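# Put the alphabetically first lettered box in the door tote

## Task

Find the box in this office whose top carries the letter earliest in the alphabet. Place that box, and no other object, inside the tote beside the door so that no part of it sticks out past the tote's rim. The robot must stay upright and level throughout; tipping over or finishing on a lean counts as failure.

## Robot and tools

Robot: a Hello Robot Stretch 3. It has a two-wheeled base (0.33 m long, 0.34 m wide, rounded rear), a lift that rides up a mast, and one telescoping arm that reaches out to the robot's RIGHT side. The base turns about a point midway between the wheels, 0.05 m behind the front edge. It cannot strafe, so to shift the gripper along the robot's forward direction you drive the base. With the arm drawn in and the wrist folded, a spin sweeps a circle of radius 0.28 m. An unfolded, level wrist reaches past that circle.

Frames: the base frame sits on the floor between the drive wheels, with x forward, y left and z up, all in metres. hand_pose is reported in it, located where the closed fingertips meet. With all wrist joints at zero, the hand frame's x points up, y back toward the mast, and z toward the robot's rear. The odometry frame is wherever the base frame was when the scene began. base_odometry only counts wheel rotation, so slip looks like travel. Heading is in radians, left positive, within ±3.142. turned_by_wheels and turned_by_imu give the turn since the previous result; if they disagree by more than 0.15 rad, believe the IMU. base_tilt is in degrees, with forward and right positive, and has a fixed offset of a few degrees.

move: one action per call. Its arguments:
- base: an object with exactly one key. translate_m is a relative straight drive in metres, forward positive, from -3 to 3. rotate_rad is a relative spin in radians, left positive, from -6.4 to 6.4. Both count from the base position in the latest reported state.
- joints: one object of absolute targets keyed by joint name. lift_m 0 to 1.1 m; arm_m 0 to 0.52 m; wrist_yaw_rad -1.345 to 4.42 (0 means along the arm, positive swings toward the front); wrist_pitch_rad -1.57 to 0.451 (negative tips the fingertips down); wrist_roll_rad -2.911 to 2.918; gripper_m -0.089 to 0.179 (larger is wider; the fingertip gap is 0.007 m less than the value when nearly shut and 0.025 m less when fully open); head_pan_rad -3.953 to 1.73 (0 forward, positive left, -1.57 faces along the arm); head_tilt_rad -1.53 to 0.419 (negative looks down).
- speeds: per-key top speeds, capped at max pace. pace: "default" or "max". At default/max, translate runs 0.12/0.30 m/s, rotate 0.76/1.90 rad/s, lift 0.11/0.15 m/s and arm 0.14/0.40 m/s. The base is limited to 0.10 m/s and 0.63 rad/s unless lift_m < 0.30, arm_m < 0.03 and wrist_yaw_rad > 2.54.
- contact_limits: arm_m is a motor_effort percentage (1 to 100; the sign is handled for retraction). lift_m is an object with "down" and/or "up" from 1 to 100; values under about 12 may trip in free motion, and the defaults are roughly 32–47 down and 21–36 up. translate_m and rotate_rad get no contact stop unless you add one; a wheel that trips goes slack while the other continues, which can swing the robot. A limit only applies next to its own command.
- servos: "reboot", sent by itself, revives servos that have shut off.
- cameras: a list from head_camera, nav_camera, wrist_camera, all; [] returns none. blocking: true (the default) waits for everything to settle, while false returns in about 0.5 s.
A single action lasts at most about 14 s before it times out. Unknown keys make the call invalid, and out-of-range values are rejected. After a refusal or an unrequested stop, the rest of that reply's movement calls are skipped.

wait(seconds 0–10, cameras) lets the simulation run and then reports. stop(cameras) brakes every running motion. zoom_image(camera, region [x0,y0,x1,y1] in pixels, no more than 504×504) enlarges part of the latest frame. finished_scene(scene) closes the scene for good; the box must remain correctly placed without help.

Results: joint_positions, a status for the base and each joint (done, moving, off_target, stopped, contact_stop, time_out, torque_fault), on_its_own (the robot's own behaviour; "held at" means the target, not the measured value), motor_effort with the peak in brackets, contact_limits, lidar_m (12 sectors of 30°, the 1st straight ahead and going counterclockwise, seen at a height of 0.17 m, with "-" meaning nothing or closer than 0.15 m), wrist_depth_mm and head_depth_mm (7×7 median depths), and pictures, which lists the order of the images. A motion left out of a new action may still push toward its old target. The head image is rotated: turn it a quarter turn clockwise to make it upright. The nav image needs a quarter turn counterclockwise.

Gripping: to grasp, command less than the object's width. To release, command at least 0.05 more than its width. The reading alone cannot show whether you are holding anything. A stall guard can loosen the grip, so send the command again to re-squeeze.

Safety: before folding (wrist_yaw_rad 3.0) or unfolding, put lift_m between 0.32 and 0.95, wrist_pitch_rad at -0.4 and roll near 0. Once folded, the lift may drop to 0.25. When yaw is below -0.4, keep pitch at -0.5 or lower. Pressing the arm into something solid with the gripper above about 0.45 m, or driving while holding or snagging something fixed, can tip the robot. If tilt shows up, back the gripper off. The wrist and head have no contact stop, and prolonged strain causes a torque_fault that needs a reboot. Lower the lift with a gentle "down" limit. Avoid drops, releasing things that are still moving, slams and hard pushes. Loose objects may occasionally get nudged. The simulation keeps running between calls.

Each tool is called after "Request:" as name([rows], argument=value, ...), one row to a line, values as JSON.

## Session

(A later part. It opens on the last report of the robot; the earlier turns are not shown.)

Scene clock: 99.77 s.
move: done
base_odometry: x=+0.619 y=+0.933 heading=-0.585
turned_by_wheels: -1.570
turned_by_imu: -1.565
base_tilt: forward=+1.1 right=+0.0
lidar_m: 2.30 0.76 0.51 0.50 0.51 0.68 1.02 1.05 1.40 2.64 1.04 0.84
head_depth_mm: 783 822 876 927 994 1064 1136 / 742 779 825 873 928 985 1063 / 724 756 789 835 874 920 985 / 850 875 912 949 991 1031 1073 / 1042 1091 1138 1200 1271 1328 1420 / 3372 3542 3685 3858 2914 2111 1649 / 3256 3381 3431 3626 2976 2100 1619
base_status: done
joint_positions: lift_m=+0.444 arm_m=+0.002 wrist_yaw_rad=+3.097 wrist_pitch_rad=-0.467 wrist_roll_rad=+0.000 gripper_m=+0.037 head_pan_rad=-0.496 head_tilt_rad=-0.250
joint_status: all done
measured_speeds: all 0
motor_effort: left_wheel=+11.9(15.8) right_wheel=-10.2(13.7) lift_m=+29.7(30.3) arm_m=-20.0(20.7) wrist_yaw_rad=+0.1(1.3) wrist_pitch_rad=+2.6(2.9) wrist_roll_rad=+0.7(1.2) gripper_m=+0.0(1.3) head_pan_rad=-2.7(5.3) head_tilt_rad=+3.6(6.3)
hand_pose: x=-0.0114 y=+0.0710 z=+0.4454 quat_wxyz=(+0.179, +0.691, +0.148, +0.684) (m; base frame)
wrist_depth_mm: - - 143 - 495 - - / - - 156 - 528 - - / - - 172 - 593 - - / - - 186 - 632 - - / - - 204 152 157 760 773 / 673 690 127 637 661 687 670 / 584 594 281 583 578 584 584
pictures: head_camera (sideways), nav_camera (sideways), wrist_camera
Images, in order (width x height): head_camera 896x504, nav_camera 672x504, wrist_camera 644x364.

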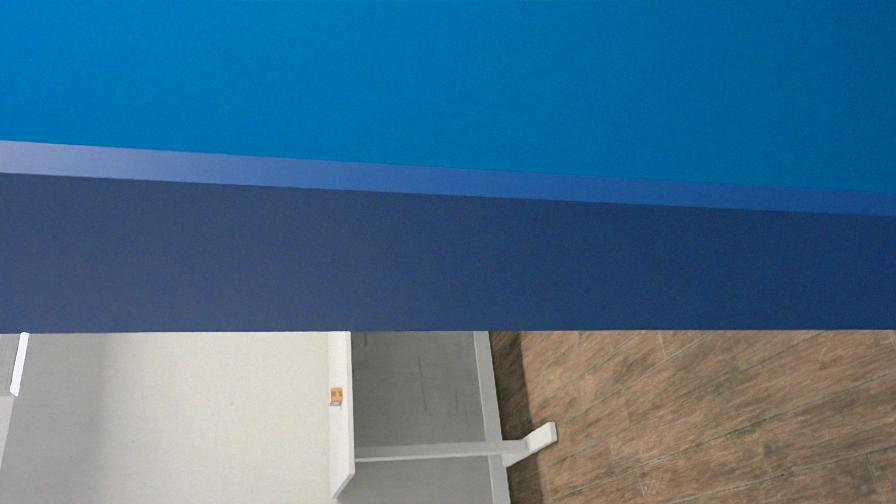

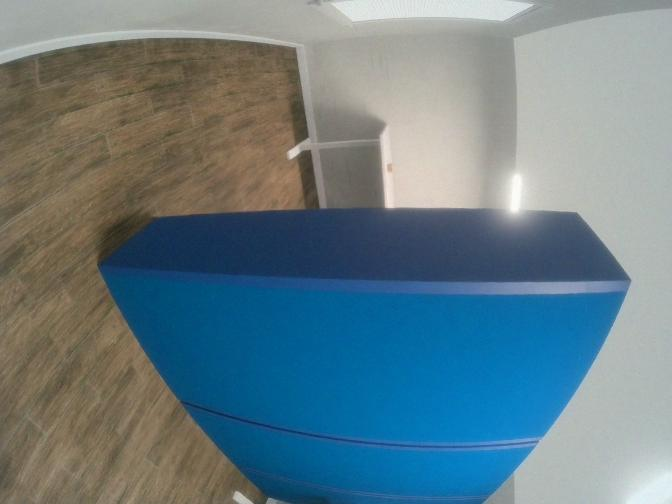

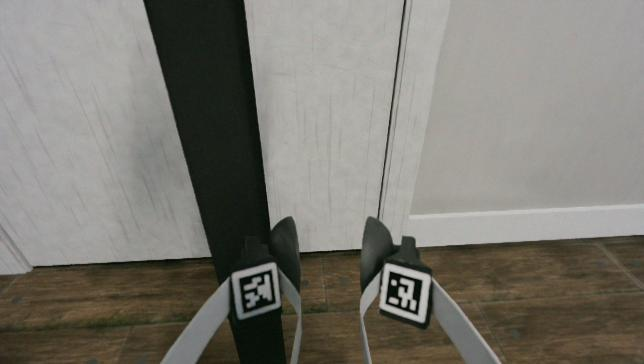

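Request:
move(base={"translate_m": 1.3}, joints={"head_pan_rad": -1.0, "head_tilt_rad": -0.25}, contact_limits={"translate_m": 40})

Scene clock: 116.80 s.
move: done
base_odometry: x=+1.703 y=+0.216 heading=-0.585
turned_by_wheels: +0.000
turned_by_imu: +0.001
base_tilt: forward=+1.0 right=+0.0
lidar_m: 2.07 0.83 0.59 0.56 0.58 0.77 1.88 0.59 0.42 0.42 3.07 2.09
head_depth_mm: 2922 2966 3092 3178 3036 2143 1677 / 3090 3209 3337 3368 2989 2181 1651 / 3243 3384 3562 3625 3057 2119 1655 / 3417 3688 3724 3859 2978 2127 1652 / 3336 3581 3665 3919 2925 2113 1653 / 3041 3181 3159 3404 2792 2110 1651 / 2702 2857 2848 3082 2889 2115 1633
base_status: done
joint_positions: lift_m=+0.444 arm_m=+0.002 wrist_yaw_rad=+3.097 wrist_pitch_rad=-0.467 wrist_roll_rad=+0.000 gripper_m=+0.037 head_pan_rad=-1.000 head_tilt_rad=-0.250
joint_status: all done
measured_speeds: all 0
motor_effort: left_wheel=+13.4(18.1) right_wheel=-3.2(7.8) lift_m=+29.4(30.0) arm_m=-17.4(20.1) wrist_yaw_rad=+0.4(1.5) wrist_pitch_rad=+2.4(2.9) wrist_roll_rad=+0.8(1.2) gripper_m=+0.0(1.5) head_pan_rad=+3.2(4.9) head_tilt_rad=+2.3(4.7)
contact_limits: translate_m 40 (maximum 100)
hand_pose: x=-0.0114 y=+0.0710 z=+0.4454 quat_wxyz=(+0.179, +0.691, +0.148, +0.684) (m; base frame)
wrist_depth_mm: - - 143 - - - - / - - 156 - - - - / - - 171 - - - - / - - 185 - - - - / - - 203 152 756 764 773 / 683 674 127 635 662 679 675 / 583 590 282 584 576 580 582
pictures: head_camera (sideways), nav_camera (sideways), wrist_camera
Images, in order (width x height): head_camera 896x504, nav_camera 672x504, wrist_camera 644x364.

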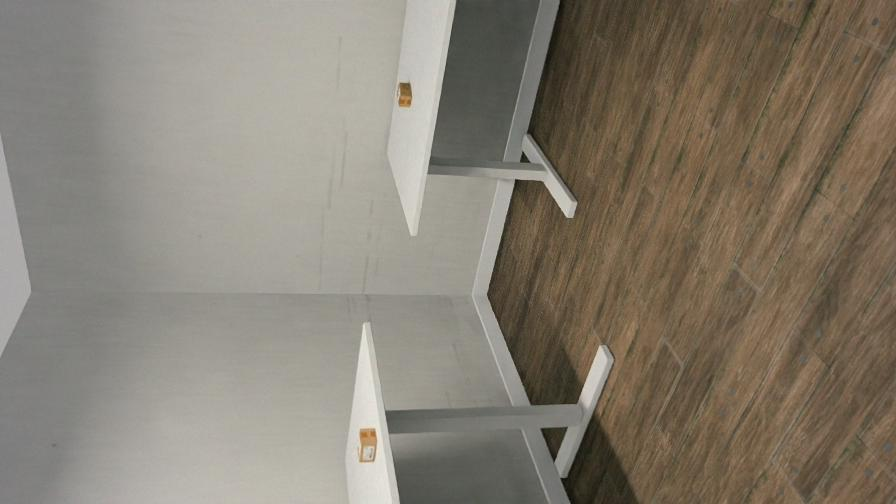

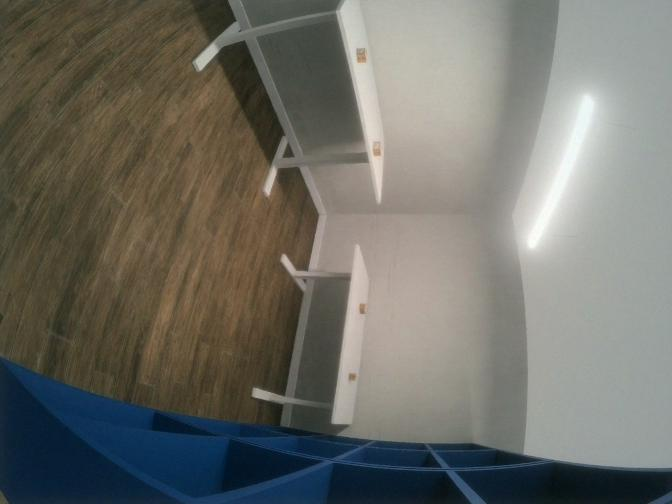

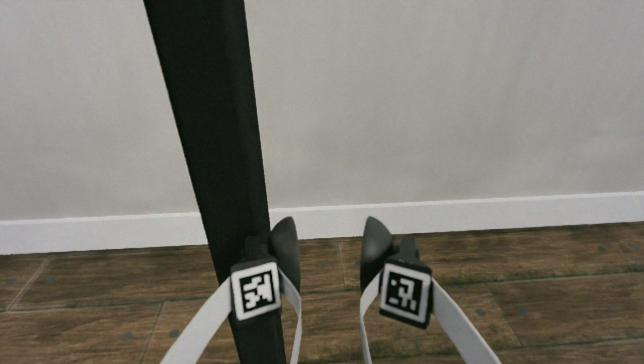

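Request:
move(joints={"head_pan_rad": -0.3, "head_tilt_rad": -0.25})

Request:
move(joints={"head_pan_rad": -1.9, "head_tilt_rad": -0.25})

Scene clock: 120.17 s.
move: done
base_odometry: x=+1.703 y=+0.216 heading=-0.585
turned_by_wheels: +0.000
turned_by_imu: +0.001
base_tilt: forward=+0.9 right=+0.0
lidar_m: 2.08 0.83 0.59 0.56 0.58 0.77 1.87 0.59 0.42 0.42 3.07 2.09
head_depth_mm: 2422 2531 2648 2820 2917 2164 1668 / 2383 2473 2557 2740 2859 2166 1660 / 2317 2389 2499 2643 2763 2129 1673 / 2226 2346 2429 2524 2623 2103 1656 / 2184 2256 2375 2487 2597 2116 1632 / 2137 2228 2316 2449 2537 2096 1647 / 2087 2145 2247 2375 2453 2104 1627
base_status: not commanded
joint_positions: lift_m=+0.444 arm_m=+0.002 wrist_yaw_rad=+3.097 wrist_pitch_rad=-0.467 wrist_roll_rad=+0.000 gripper_m=+0.037 head_pan_rad=-0.283 head_tilt_rad=-0.250
joint_status: all done
measured_speeds: all 0
motor_effort: left_wheel=+13.4(13.5) right_wheel=-3.4(3.7) lift_m=+29.9(29.9) arm_m=-17.1(17.4) wrist_yaw_rad=+1.0(1.2) wrist_pitch_rad=+2.6(2.9) wrist_roll_rad=+0.8(1.0) gripper_m=+0.1(0.8) head_pan_rad=+1.5(5.1) head_tilt_rad=+2.0(5.5)
contact_limits: translate_m 40 (maximum 100)
hand_pose: x=-0.0114 y=+0.0710 z=+0.4454 quat_wxyz=(+0.179, +0.691, +0.148, +0.684) (m; base frame)
wrist_depth_mm: - - 143 - - - - / - - 155 - - - - / - - 172 - - - - / - - 186 - - - - / - - 203 152 748 777 769 / 671 676 128 637 645 667 672 / 587 600 284 595 568 581 586
pictures: head_camera (sideways), nav_camera (sideways), wrist_camera
Images, in order (width x height): head_camera 896x504, nav_camera 672x504, wrist_camera 644x364.

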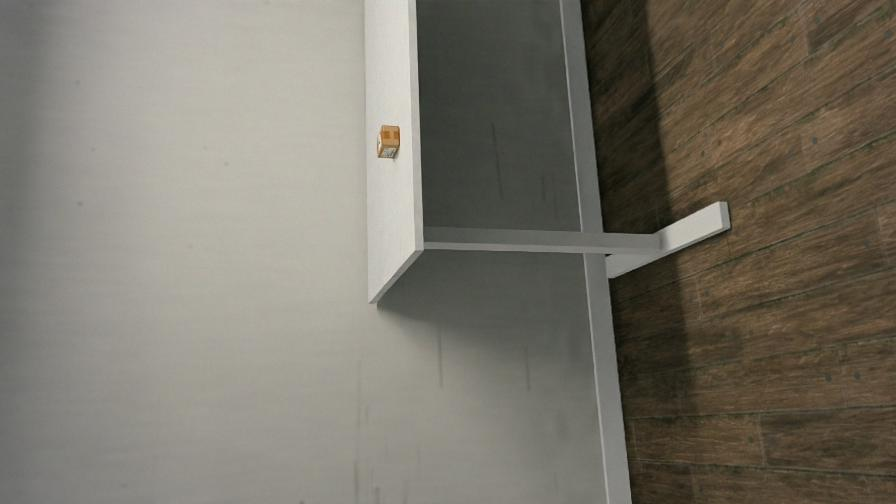

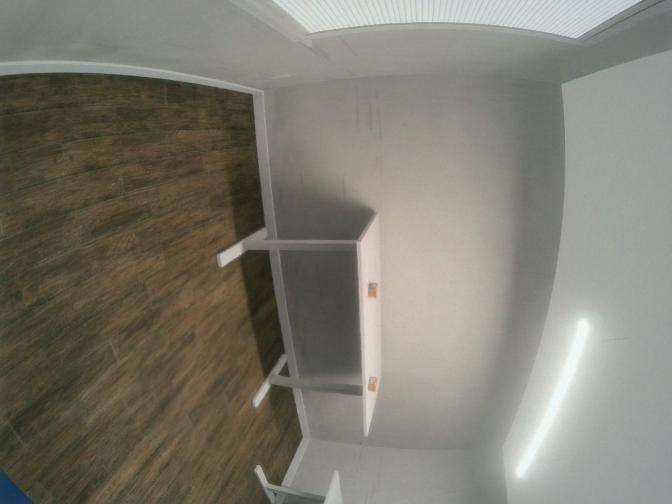

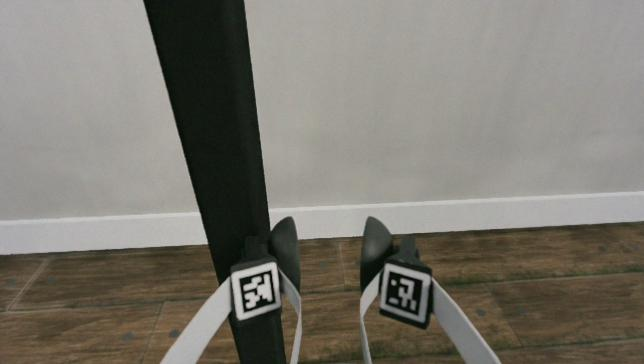

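Scene clock: 121.43 s.
move: done
base_odometry: x=+1.703 y=+0.216 heading=-0.585
turned_by_wheels: +0.000
turned_by_imu: +0.000
base_tilt: forward=+0.9 right=-0.2
lidar_m: 2.08 0.83 0.59 0.56 0.58 0.77 1.87 0.59 0.42 0.42 3.06 2.09
head_depth_mm: 378 396 418 441 468 499 532 / 363 382 402 423 448 477 508 / 353 369 387 408 431 457 484 / 343 359 373 393 415 438 463 / 467 861 1233 1116 688 592 950 / 1101 1122 1214 1229 1329 1375 1458 / 1986 2757 2897 3105 2758 2098 1649
base_status: not commanded
joint_positions: lift_m=+0.444 arm_m=+0.002 wrist_yaw_rad=+3.097 wrist_pitch_rad=-0.467 wrist_roll_rad=+0.000 gripper_m=+0.037 head_pan_rad=-1.925 head_tilt_rad=-0.250
joint_status: all done
measured_speeds: all 0
motor_effort: left_wheel=+13.3(13.5) right_wheel=-3.9(4.0) lift_m=+29.3(29.7) arm_m=-16.7(17.4) wrist_yaw_rad=+0.7(1.1) wrist_pitch_rad=+2.4(2.7) wrist_roll_rad=+1.0(1.0) gripper_m=-0.2(1.4) head_pan_rad=-1.1(5.0) head_tilt_rad=+1.1(4.8)
contact_limits: translate_m 40 (maximum 100)
hand_pose: x=-0.0114 y=+0.0710 z=+0.4454 quat_wxyz=(+0.179, +0.691, +0.148, +0.684) (m; base frame)
wrist_depth_mm: - - 142 - - - - / - - 155 - - - - / - - 171 - - - - / - - 186 - - - - / - - 204 152 736 778 759 / 671 664 127 622 659 673 674 / 576 609 283 588 570 579 581
pictures: head_camera (sideways), nav_camera (sideways), wrist_camera
Images, in order (width x height): head_camera 896x504, nav_camera 672x504, wrist_camera 644x364.

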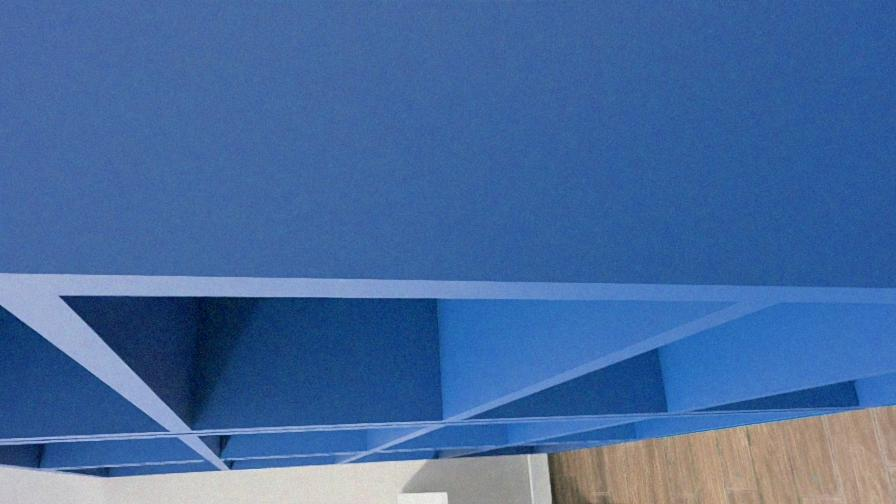

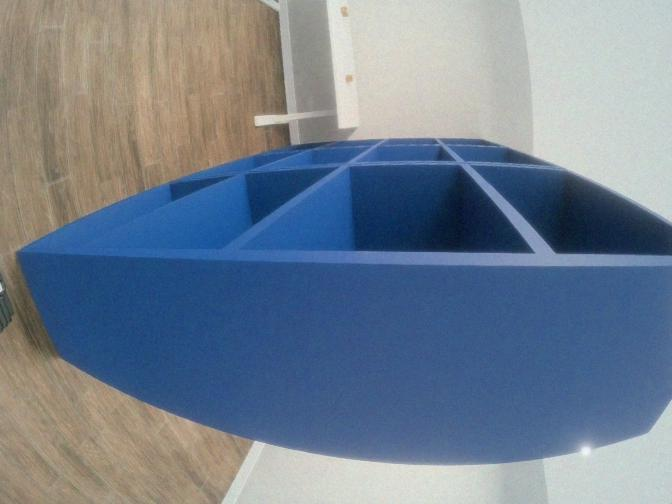

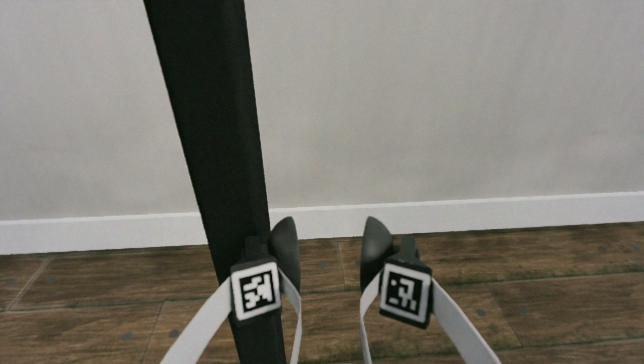

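Request:
move(base={"translate_m": 0.3}, cameras=[])

Request:
move(base={"rotate_rad": -1.05}, cameras=[])

Request:
move(base={"translate_m": 1.2}, joints={"head_pan_rad": 0.4, "head_tilt_rad": -0.35})

Scene clock: 144.30 s.
move: done
base_odometry: x=+1.953 y=+0.050 heading=-0.584
turned_by_wheels: +0.000
turned_by_imu: +0.001
base_tilt: forward=+1.0 right=-0.1
lidar_m: 2.14 0.85 0.60 0.57 0.59 0.78 1.91 0.57 0.57 2.24 2.48 1.79
head_depth_mm: 1256 977 1369 1283 795 1281 996 / 1229 1253 1353 1270 1485 1279 991 / 1178 1240 1309 1330 1448 1263 1471 / 1719 1293 1332 1386 1440 1509 1561 / 2024 2078 2206 2330 2414 2070 1645 / 2770 2926 3043 3199 2838 2125 1634 / 2769 2832 2985 3091 2947 2105 1657
base_status: done
joint_positions: lift_m=+0.444 arm_m=+0.002 wrist_yaw_rad=+3.097 wrist_pitch_rad=-0.467 wrist_roll_rad=+0.000 gripper_m=+0.037 head_pan_rad=-1.900 head_tilt_rad=-0.250
joint_status: not commanded
measured_speeds: all 0
motor_effort: left_wheel=+11.8(17.3) right_wheel=-1.8(7.3) lift_m=+29.0(29.7) arm_m=-15.5(16.6) wrist_yaw_rad=+1.1(1.4) wrist_pitch_rad=+2.7(2.9) wrist_roll_rad=+1.0(1.1) gripper_m=-0.7(1.4) head_pan_rad=+3.2(4.3) head_tilt_rad=+0.9(2.8)
hand_pose: x=-0.0114 y=+0.0710 z=+0.4454 quat_wxyz=(+0.179, +0.691, +0.148, +0.684) (m; base frame)
wrist_depth_mm: - - 143 - - - - / - - 156 - - - - / - - 171 - - - - / - - 187 - - - - / - 745 203 152 751 786 803 / 678 677 127 643 650 670 664 / 585 601 283 581 571 593 582
pictures: none
No camera images: "cameras" was empty.

Scene clock: 147.07 s.
move: done
base_odometry: x=+1.953 y=+0.050 heading=-1.634
turned_by_wheels: -1.049
turned_by_imu: -1.046
base_tilt: forward=+0.9 right=-0.3
lidar_m: 2.47 1.79 2.15 0.84 0.60 0.57 0.59 0.79 1.94 0.57 0.58 2.24
head_depth_mm: 2222 2309 2407 2516 2635 2150 1684 / 2300 2364 2480 2635 2670 2154 1662 / 2365 2416 2561 2684 2722 2153 1668 / 2359 2480 2577 2724 2797 2102 1656 / 2426 2537 2637 2788 2880 2121 1659 / 2452 2534 894 917 955 991 1035 / 679 698 718 736 760 784 812
base_status: done
joint_positions: lift_m=+0.444 arm_m=+0.002 wrist_yaw_rad=+3.097 wrist_pitch_rad=-0.467 wrist_roll_rad=+0.000 gripper_m=+0.037 head_pan_rad=-1.900 head_tilt_rad=-0.250
joint_status: not commanded
measured_speeds: all 0
motor_effort: left_wheel=+10.4(16.0) right_wheel=-11.2(12.8) lift_m=+29.0(29.6) arm_m=-20.3(20.6) wrist_yaw_rad=+0.9(1.2) wrist_pitch_rad=+2.2(2.9) wrist_roll_rad=+0.7(1.0) gripper_m=+0.0(1.1) head_pan_rad=+3.2(4.2) head_tilt_rad=+1.9(2.3)
hand_pose: x=-0.0114 y=+0.0710 z=+0.4454 quat_wxyz=(+0.179, +0.691, +0.148, +0.684) (m; base frame)
wrist_depth_mm: - - 143 - - - - / - - 156 - - - - / - - 173 - - - - / - - 189 - - - - / - - 204 800 802 789 817 / - 678 127 646 656 679 675 / 574 599 282 591 574 588 591
pictures: none
No camera images: "cameras" was empty.

Scene clock: 160.20 s.
move: done
base_odometry: x=+1.877 y=-1.148 heading=-1.633
turned_by_wheels: +0.000
turned_by_imu: +0.000
base_tilt: forward=+1.0 right=-0.1
lidar_m: 1.76 1.35 1.58 1.22 1.70 1.62 1.67 1.17 1.01 1.01 1.52 2.13
head_depth_mm: 2085 2223 2434 2557 2507 1895 1512 / 1905 2072 2248 2400 2527 1881 1507 / 1792 1902 2041 1284 2339 1857 1470 / 1691 1794 1880 1168 2172 1752 1500 / 1575 1648 1738 1071 1973 1790 1503 / 1484 1566 1618 989 1891 1852 1487 / 1406 1480 1538 989 1749 1796 1490
base_status: done
joint_positions: lift_m=+0.444 arm_m=+0.002 wrist_yaw_rad=+3.097 wrist_pitch_rad=-0.467 wrist_roll_rad=+0.000 gripper_m=+0.037 head_pan_rad=+0.400 head_tilt_rad=-0.350
joint_status: all done
measured_speeds: all 0
motor_effort: left_wheel=+13.4(18.4) right_wheel=-3.2(9.0) lift_m=+29.0(29.6) arm_m=-19.2(20.7) wrist_yaw_rad=+0.8(1.5) wrist_pitch_rad=+2.6(2.9) wrist_roll_rad=+0.7(1.1) gripper_m=-0.4(1.7) head_pan_rad=-2.8(5.9) head_tilt_rad=-1.8(5.6)
hand_pose: x=-0.0114 y=+0.0710 z=+0.4454 quat_wxyz=(+0.179, +0.691, +0.148, +0.684) (m; base frame)
wrist_depth_mm: - - 146 - - - - / - - 158 - - - - / - - 173 - - - - / - - 190 - - - - / 790 803 205 793 792 791 819 / 672 676 128 645 665 678 689 / 582 610 283 585 573 582 588
pictures: head_camera (sideways), nav_camera (sideways), wrist_camera
Images, in order (width x height): head_camera 896x504, nav_camera 672x504, wrist_camera 644x364.

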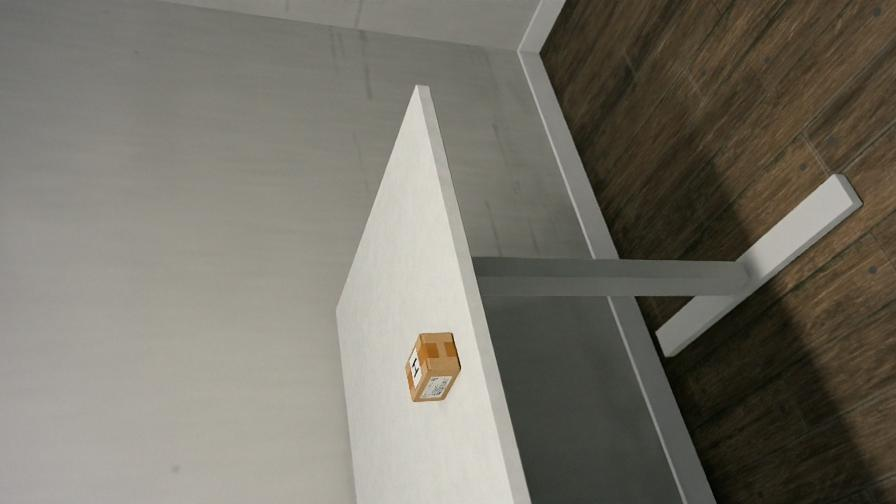

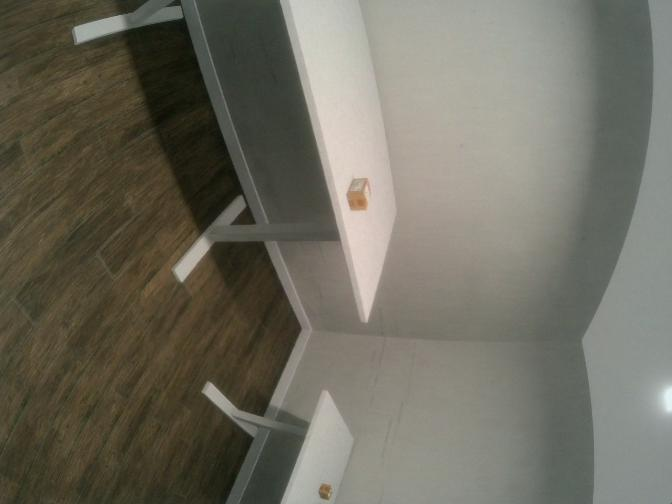

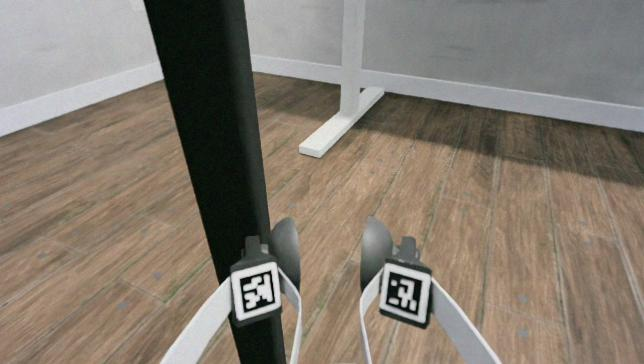

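Request:
zoom_image(camera="head_camera", region=[390, 320, 480, 410])

Request:
move(joints={"head_pan_rad": 1.3, "head_tilt_rad": -0.35})

Request:
move(joints={"head_pan_rad": -0.4, "head_tilt_rad": -0.35})

Request:
move(joints={"head_pan_rad": -1.1, "head_tilt_rad": -0.35})

Request:
move(joints={"head_pan_rad": -1.9, "head_tilt_rad": -0.35})

Scaled by 5.600 from the camera's 896x504 image, which has a finer 1280x720 frame.

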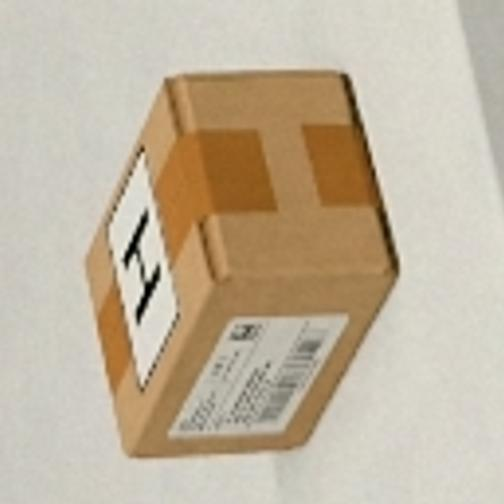

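Scene clock: 164.23 s.
move: done
base_odometry: x=+1.877 y=-1.148 heading=-1.633
turned_by_wheels: +0.000
turned_by_imu: +0.001
base_tilt: forward=+0.8 right=-0.2
lidar_m: 1.76 1.35 1.59 1.21 1.69 1.62 1.66 1.17 1.01 1.01 1.52 2.13
head_depth_mm: 1313 1388 1468 1028 1665 1761 1518 / 1345 1426 1506 1014 1717 1796 1513 / 1395 1460 1536 1011 1791 1863 1508 / 1423 1523 1576 972 1854 1866 1503 / 1464 1566 1617 1011 1412 1541 1456 / 1525 1613 1733 1069 1973 1872 1485 / 1556 1657 1784 1862 2061 1839 1495
base_status: not commanded
joint_positions: lift_m=+0.444 arm_m=+0.002 wrist_yaw_rad=+3.097 wrist_pitch_rad=-0.467 wrist_roll_rad=+0.000 gripper_m=+0.037 head_pan_rad=+1.315 head_tilt_rad=-0.350
joint_status: all done
measured_speeds: all 0
motor_effort: left_wheel=+13.3(13.6) right_wheel=-3.8(3.9) lift_m=+28.9(29.2) arm_m=-18.7(19.4) wrist_yaw_rad=+1.1(1.3) wrist_pitch_rad=+2.4(2.9) wrist_roll_rad=+0.9(1.0) gripper_m=-0.2(1.0) head_pan_rad=+2.1(6.2) head_tilt_rad=-0.7(3.4)
hand_pose: x=-0.0114 y=+0.0710 z=+0.4454 quat_wxyz=(+0.179, +0.691, +0.148, +0.684) (m; base frame)
wrist_depth_mm: - - 147 - - - - / - - 158 - - - - / - - 172 - - - - / - - 189 - - - - / 813 794 204 804 793 790 807 / 685 682 127 640 654 665 664 / 580 603 280 592 575 591 588
pictures: head_camera (sideways), nav_camera (sideways), wrist_camera
Images, in order (width x height): head_camera 896x504, nav_camera 672x504, wrist_camera 644x364.

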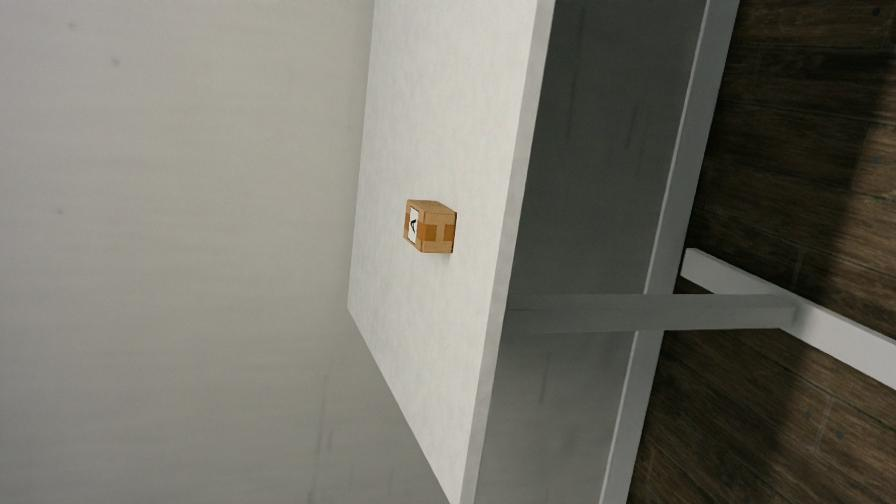

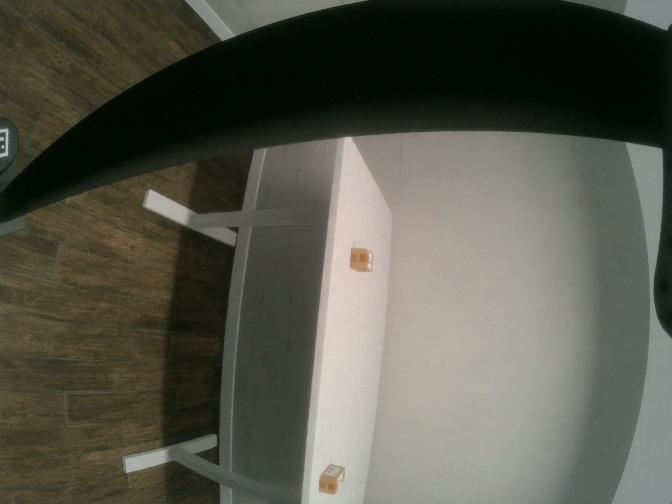

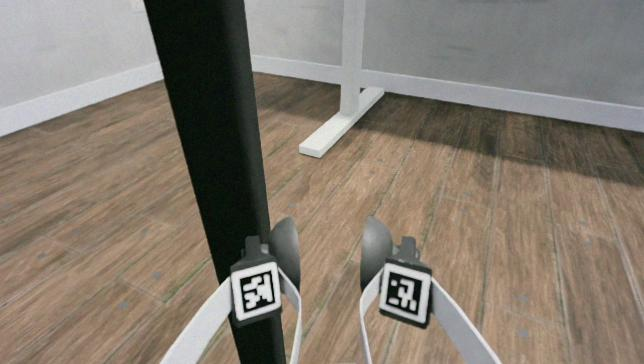

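Scene clock: 165.53 s.
move: done
base_odometry: x=+1.877 y=-1.148 heading=-1.633
turned_by_wheels: +0.000
turned_by_imu: +0.000
base_tilt: forward=+0.9 right=-0.2
lidar_m: 1.76 1.35 1.59 1.22 1.70 1.62 1.67 1.17 1.01 1.02 1.52 2.14
head_depth_mm: 1809 1918 2017 1674 2305 1877 1504 / 1807 1935 2063 1669 2300 1874 1514 / 1839 1955 2075 1661 2357 1856 1525 / 1871 1999 2114 1751 2327 1857 1492 / 1876 2006 2131 1755 2381 1872 1489 / 1904 2038 2172 1770 2349 1856 1502 / 1925 2057 2168 2293 2438 1845 1498
base_status: not commanded
joint_positions: lift_m=+0.444 arm_m=+0.002 wrist_yaw_rad=+3.097 wrist_pitch_rad=-0.467 wrist_roll_rad=+0.000 gripper_m=+0.037 head_pan_rad=-0.427 head_tilt_rad=-0.350
joint_status: all done
measured_speeds: all 0
motor_effort: left_wheel=+13.4(13.6) right_wheel=-3.3(3.8) lift_m=+28.7(29.2) arm_m=-19.0(19.3) wrist_yaw_rad=+0.9(1.2) wrist_pitch_rad=+2.3(2.8) wrist_roll_rad=+0.9(1.0) gripper_m=-0.6(1.3) head_pan_rad=-0.5(5.1) head_tilt_rad=-1.8(3.8)
hand_pose: x=-0.0114 y=+0.0710 z=+0.4454 quat_wxyz=(+0.179, +0.691, +0.148, +0.684) (m; base frame)
wrist_depth_mm: - - 147 - - - - / - - 159 - - - - / - - 172 - - - - / - - 190 - - - - / 794 809 206 797 806 797 800 / 675 676 127 643 674 670 676 / 583 604 281 582 572 585 590
pictures: head_camera (sideways), nav_camera (sideways), wrist_camera
Images, in order (width x height): head_camera 896x504, nav_camera 672x504, wrist_camera 644x364.

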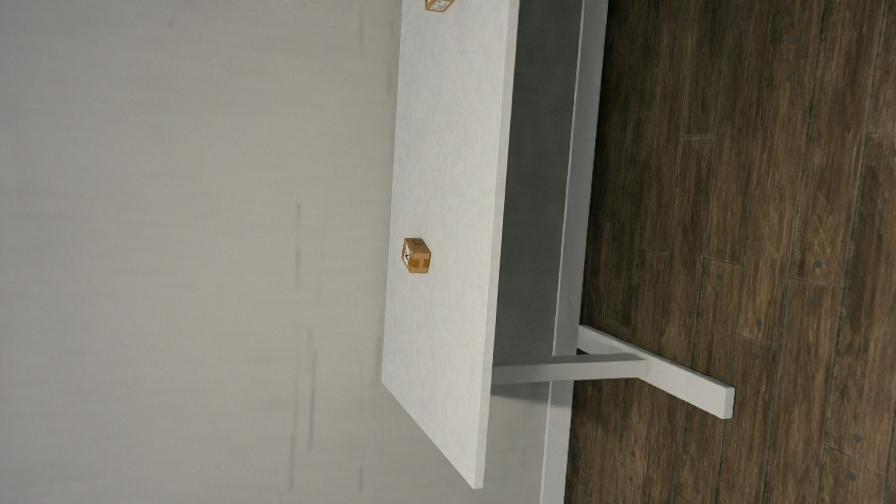

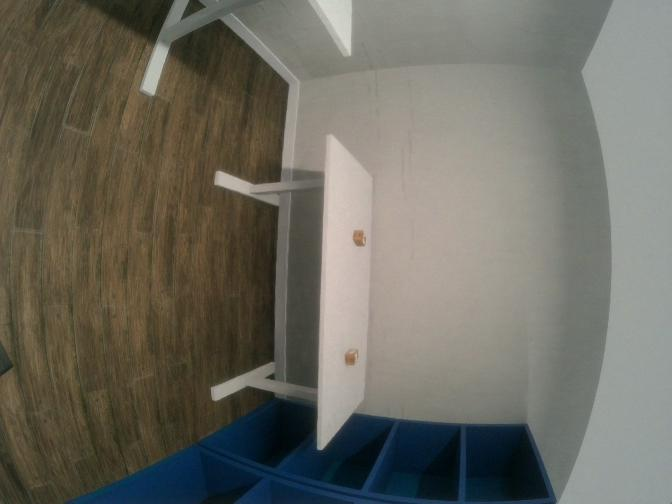

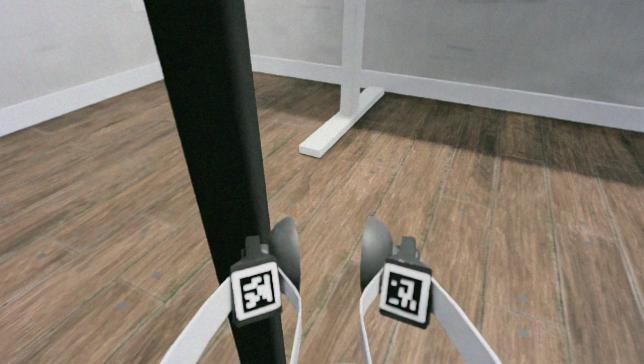

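Scene clock: 166.47 s.
move: done
base_odometry: x=+1.877 y=-1.148 heading=-1.633
turned_by_wheels: +0.000
turned_by_imu: +0.000
base_tilt: forward=+1.1 right=-0.1
lidar_m: 1.76 1.35 1.59 1.21 1.70 1.61 1.66 1.17 1.01 1.01 1.52 2.14
head_depth_mm: 1385 1522 1582 1760 1483 1782 1462 / 1296 1421 1499 1662 1640 1771 1511 / 1991 1466 1513 1626 1720 1779 1500 / 2159 2268 2402 2322 2336 1855 1502 / 2038 2191 2285 2328 2448 1867 1493 / 1990 2082 2219 1767 2192 1849 1492 / 1863 1970 2077 1650 2274 1853 1497
base_status: not commanded
joint_positions: lift_m=+0.444 arm_m=+0.002 wrist_yaw_rad=+3.097 wrist_pitch_rad=-0.467 wrist_roll_rad=+0.000 gripper_m=+0.037 head_pan_rad=-1.128 head_tilt_rad=-0.350
joint_status: all done
measured_speeds: all 0
motor_effort: left_wheel=+13.3(13.6) right_wheel=-3.6(4.1) lift_m=+28.9(29.2) arm_m=-18.7(19.2) wrist_yaw_rad=+1.0(1.1) wrist_pitch_rad=+2.5(2.7) wrist_roll_rad=+0.8(1.0) gripper_m=+0.1(1.2) head_pan_rad=+0.0(4.3) head_tilt_rad=-0.9(3.2)
hand_pose: x=-0.0114 y=+0.0710 z=+0.4454 quat_wxyz=(+0.179, +0.691, +0.148, +0.684) (m; base frame)
wrist_depth_mm: - - 146 - - - - / - - 158 - - - - / - - 172 - - - - / - - 190 - - - - / 801 781 205 791 782 809 793 / 679 668 127 634 648 674 678 / 585 599 285 585 573 592 585
pictures: head_camera (sideways), nav_camera (sideways), wrist_camera
Images, in order (width x height): head_camera 896x504, nav_camera 672x504, wrist_camera 644x364.

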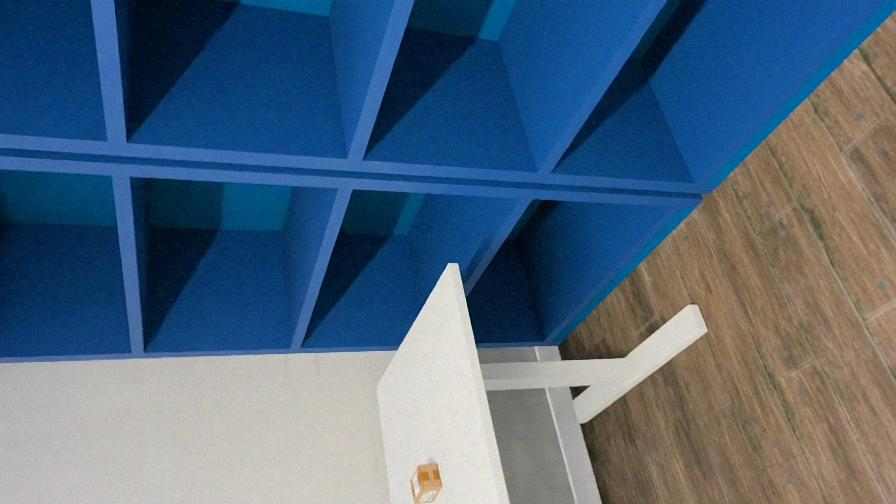

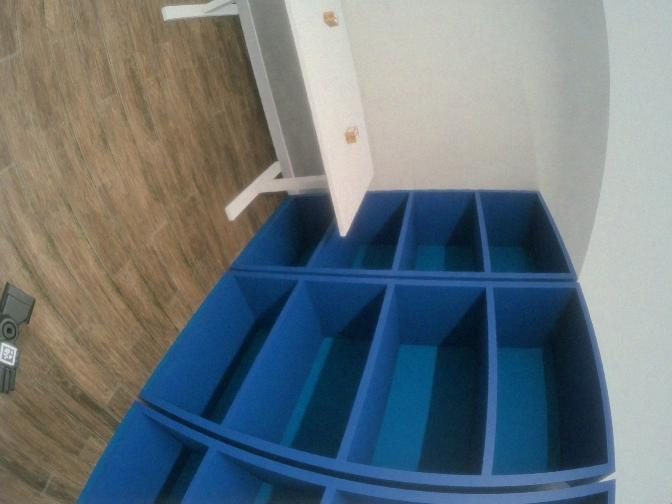

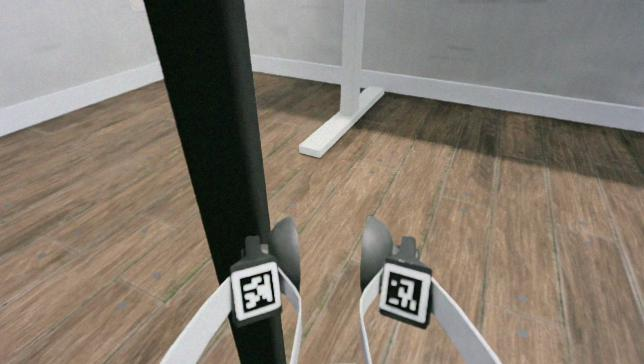

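Scene clock: 167.43 s.
move: done
base_odometry: x=+1.877 y=-1.148 heading=-1.633
turned_by_wheels: +0.000
turned_by_imu: +0.000
base_tilt: forward=+0.9 right=-0.2
lidar_m: 1.76 1.35 1.59 1.21 1.70 1.62 1.66 1.16 1.01 1.01 1.52 2.14
head_depth_mm: 1130 1256 1325 1162 1465 1202 1425 / 1155 1284 1364 1149 1479 1240 1422 / 1178 1301 1376 1476 1479 1592 1408 / 867 984 1070 1060 1282 1238 1359 / 881 940 1057 1085 1217 1262 1369 / 1264 1393 1449 1589 1465 1616 1407 / 1292 1422 1486 1634 1455 1694 1430
base_status: not commanded
joint_positions: lift_m=+0.444 arm_m=+0.002 wrist_yaw_rad=+3.097 wrist_pitch_rad=-0.467 wrist_roll_rad=+0.000 gripper_m=+0.037 head_pan_rad=-1.931 head_tilt_rad=-0.350
joint_status: all done
measured_speeds: all 0
motor_effort: left_wheel=+13.5(13.6) right_wheel=-3.4(4.1) lift_m=+28.6(29.1) arm_m=-18.8(19.1) wrist_yaw_rad=+0.4(1.4) wrist_pitch_rad=+2.2(2.7) wrist_roll_rad=+0.8(0.9) gripper_m=+0.7(1.1) head_pan_rad=-0.5(4.0) head_tilt_rad=-0.7(5.9)
hand_pose: x=-0.0114 y=+0.0710 z=+0.4454 quat_wxyz=(+0.179, +0.691, +0.148, +0.684) (m; base frame)
wrist_depth_mm: - - 146 - - - - / - - 159 - - - - / - - 172 - - - - / - - 189 - - - - / 786 804 204 804 806 784 799 / 684 689 128 638 665 679 681 / 580 612 281 579 579 588 584
pictures: head_camera (sideways), nav_camera (sideways), wrist_camera
Images, in order (width x height): head_camera 896x504, nav_camera 672x504, wrist_camera 644x364.

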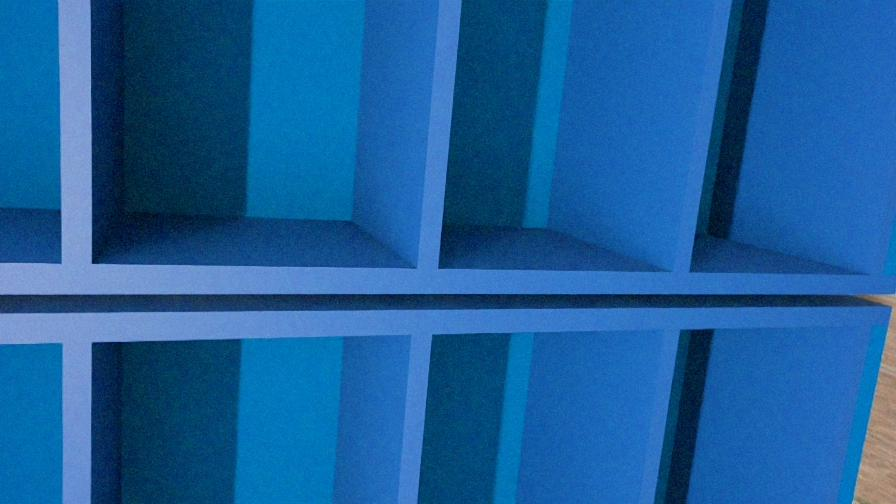

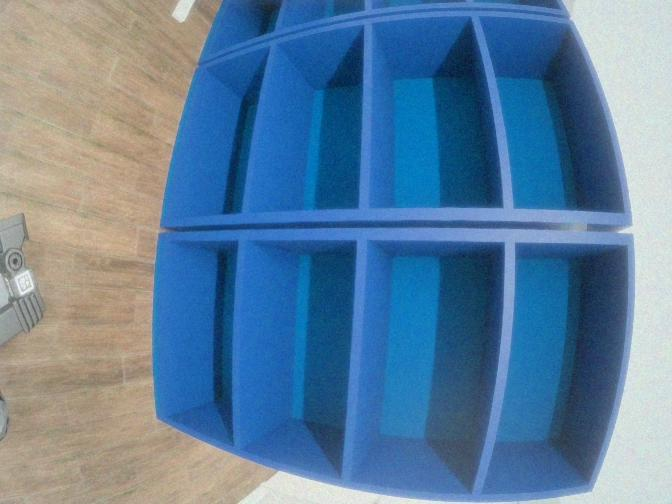

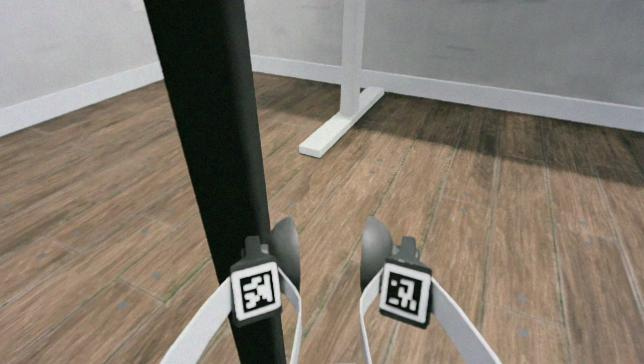

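Request:
move(joints={"head_pan_rad": 1.3, "head_tilt_rad": -0.35}, cameras=["head_camera"])

Request:
zoom_image(camera="head_camera", region=[390, 180, 470, 260])

Request:
move(joints={"head_pan_rad": -0.55, "head_tilt_rad": -0.35}, cameras=["head_camera"])

Request:
zoom_image(camera="head_camera", region=[390, 0, 590, 200])

Request:
zoom_image(camera="head_camera", region=[380, 260, 460, 360])

Scene clock: 173.77 s.
move: done
base_odometry: x=+1.877 y=-1.148 heading=-1.633
turned_by_wheels: +0.000
turned_by_imu: +0.001
base_tilt: forward=+1.0 right=-0.2
lidar_m: 1.76 1.35 1.58 1.21 1.70 1.62 1.67 1.16 1.01 1.01 1.51 2.14
head_depth_mm: 1323 1389 1457 1025 1666 1751 1511 / 1369 1452 1507 1015 1717 1812 1513 / 1406 1473 1553 973 1806 1851 1513 / 1438 1544 1601 1005 1862 1785 1513 / 1485 1593 1687 1077 1951 1806 1460 / 1549 1654 1753 1069 2069 1843 1497 / 1595 1729 1833 1949 2155 1846 1492
base_status: not commanded
joint_positions: lift_m=+0.444 arm_m=+0.002 wrist_yaw_rad=+3.097 wrist_pitch_rad=-0.467 wrist_roll_rad=+0.000 gripper_m=+0.037 head_pan_rad=+1.357 head_tilt_rad=-0.350
joint_status: all done
measured_speeds: all 0
motor_effort: left_wheel=+13.3(13.7) right_wheel=-3.2(3.9) lift_m=+28.8(29.1) arm_m=-17.9(18.8) wrist_yaw_rad=+0.9(1.2) wrist_pitch_rad=+2.6(2.8) wrist_roll_rad=+0.7(1.1) gripper_m=-0.7(1.2) head_pan_rad=-3.6(4.9) head_tilt_rad=-2.1(3.4)
hand_pose: x=-0.0114 y=+0.0710 z=+0.4454 quat_wxyz=(+0.179, +0.691, +0.148, +0.684) (m; base frame)
wrist_depth_mm: - - 146 - - - - / - - 158 - - - - / - - 173 - - - - / - - 190 - - - - / 804 805 203 802 804 794 806 / 680 675 128 633 651 681 677 / 592 595 282 596 570 590 578
pictures: head_camera (sideways)
Images, in order (width x height): head_camera 896x504.

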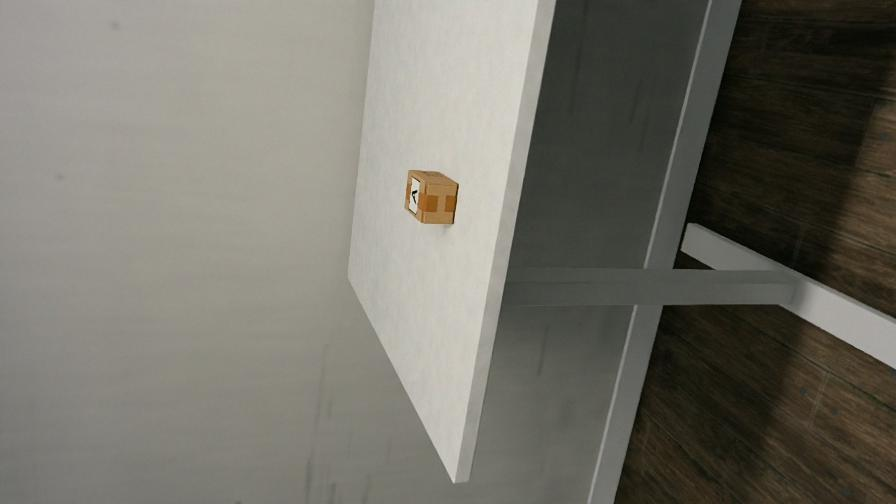

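Scaled by 6.300 from the camera's 896x504 image, which has a finer 1280x720 frame.

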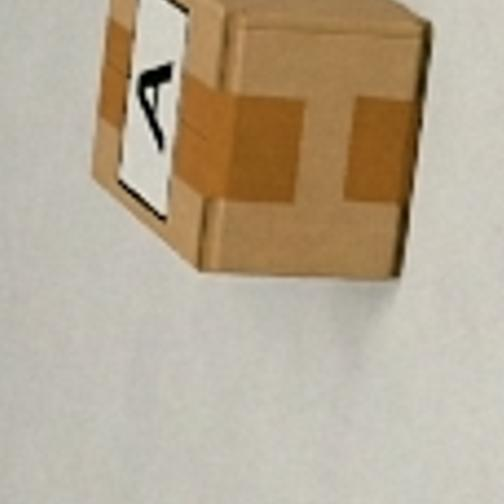

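Scene clock: 175.10 s.
move: done
base_odometry: x=+1.877 y=-1.148 heading=-1.633
turned_by_wheels: +0.000
turned_by_imu: +0.000
base_tilt: forward=+1.0 right=+0.0
lidar_m: 1.76 1.35 1.59 1.21 1.70 1.62 1.67 1.17 1.01 1.01 1.52 2.14
head_depth_mm: 1864 1959 2101 1686 2261 1885 1519 / 1866 1979 2097 1678 2372 1888 1500 / 1837 1970 2084 1671 2352 1873 1508 / 1851 1960 2069 1774 2353 1845 1501 / 1850 1965 2089 1757 2351 1873 1492 / 1828 1980 2101 1767 2364 1869 1489 / 1845 1963 2072 1737 2177 1852 1477
base_status: not commanded
joint_positions: lift_m=+0.444 arm_m=+0.002 wrist_yaw_rad=+3.097 wrist_pitch_rad=-0.467 wrist_roll_rad=+0.000 gripper_m=+0.037 head_pan_rad=-0.569 head_tilt_rad=-0.350
joint_status: all done
measured_speeds: all 0
motor_effort: left_wheel=+13.5(13.6) right_wheel=-3.1(4.1) lift_m=+28.6(29.1) arm_m=-18.0(18.7) wrist_yaw_rad=+0.6(1.3) wrist_pitch_rad=+2.3(2.8) wrist_roll_rad=+0.8(1.0) gripper_m=+0.1(1.2) head_pan_rad=-1.5(4.4) head_tilt_rad=-0.5(4.4)
hand_pose: x=-0.0114 y=+0.0710 z=+0.4454 quat_wxyz=(+0.179, +0.691, +0.148, +0.684) (m; base frame)
wrist_depth_mm: - - 146 - - - - / - - 159 - - - - / - - 172 - - - - / - - 190 - - - - / 804 792 205 801 801 793 805 / 685 677 127 650 660 680 681 / 587 597 283 585 572 594 593
pictures: head_camera (sideways)
Images, in order (width x height): head_camera 896x504.

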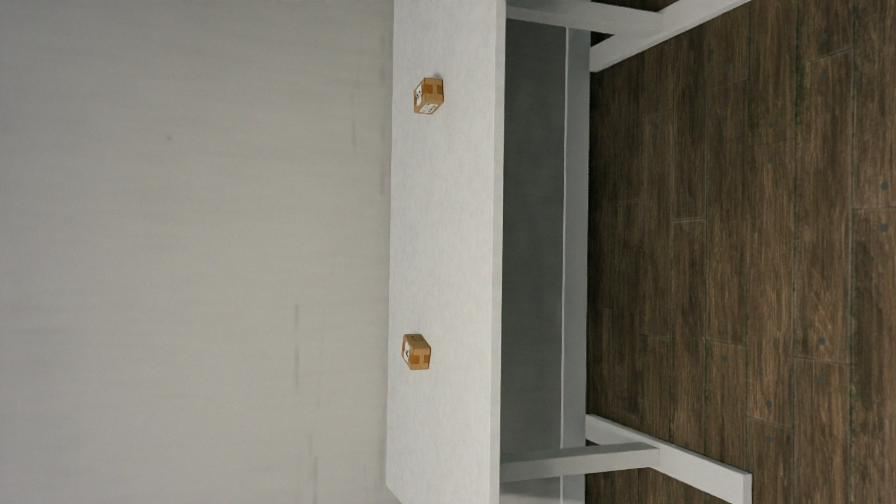

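Scaled by 2.520 from the camera's 896x504 image, which has a finer 1280x720 frame.

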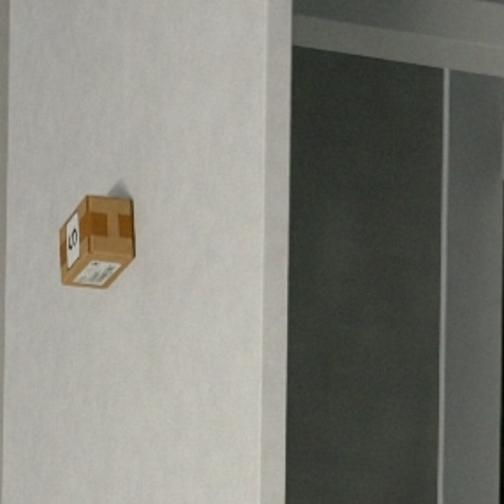

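Scaled by 5.040 from the camera's 896x504 image, which has a finer 1280x720 frame.

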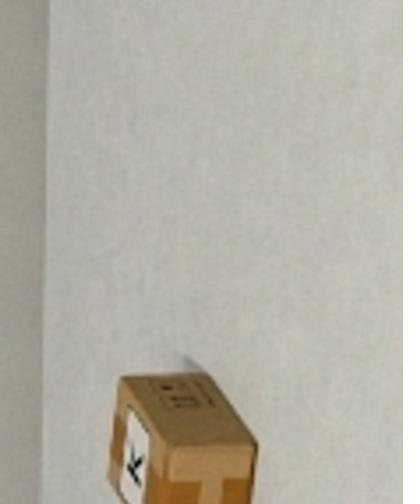

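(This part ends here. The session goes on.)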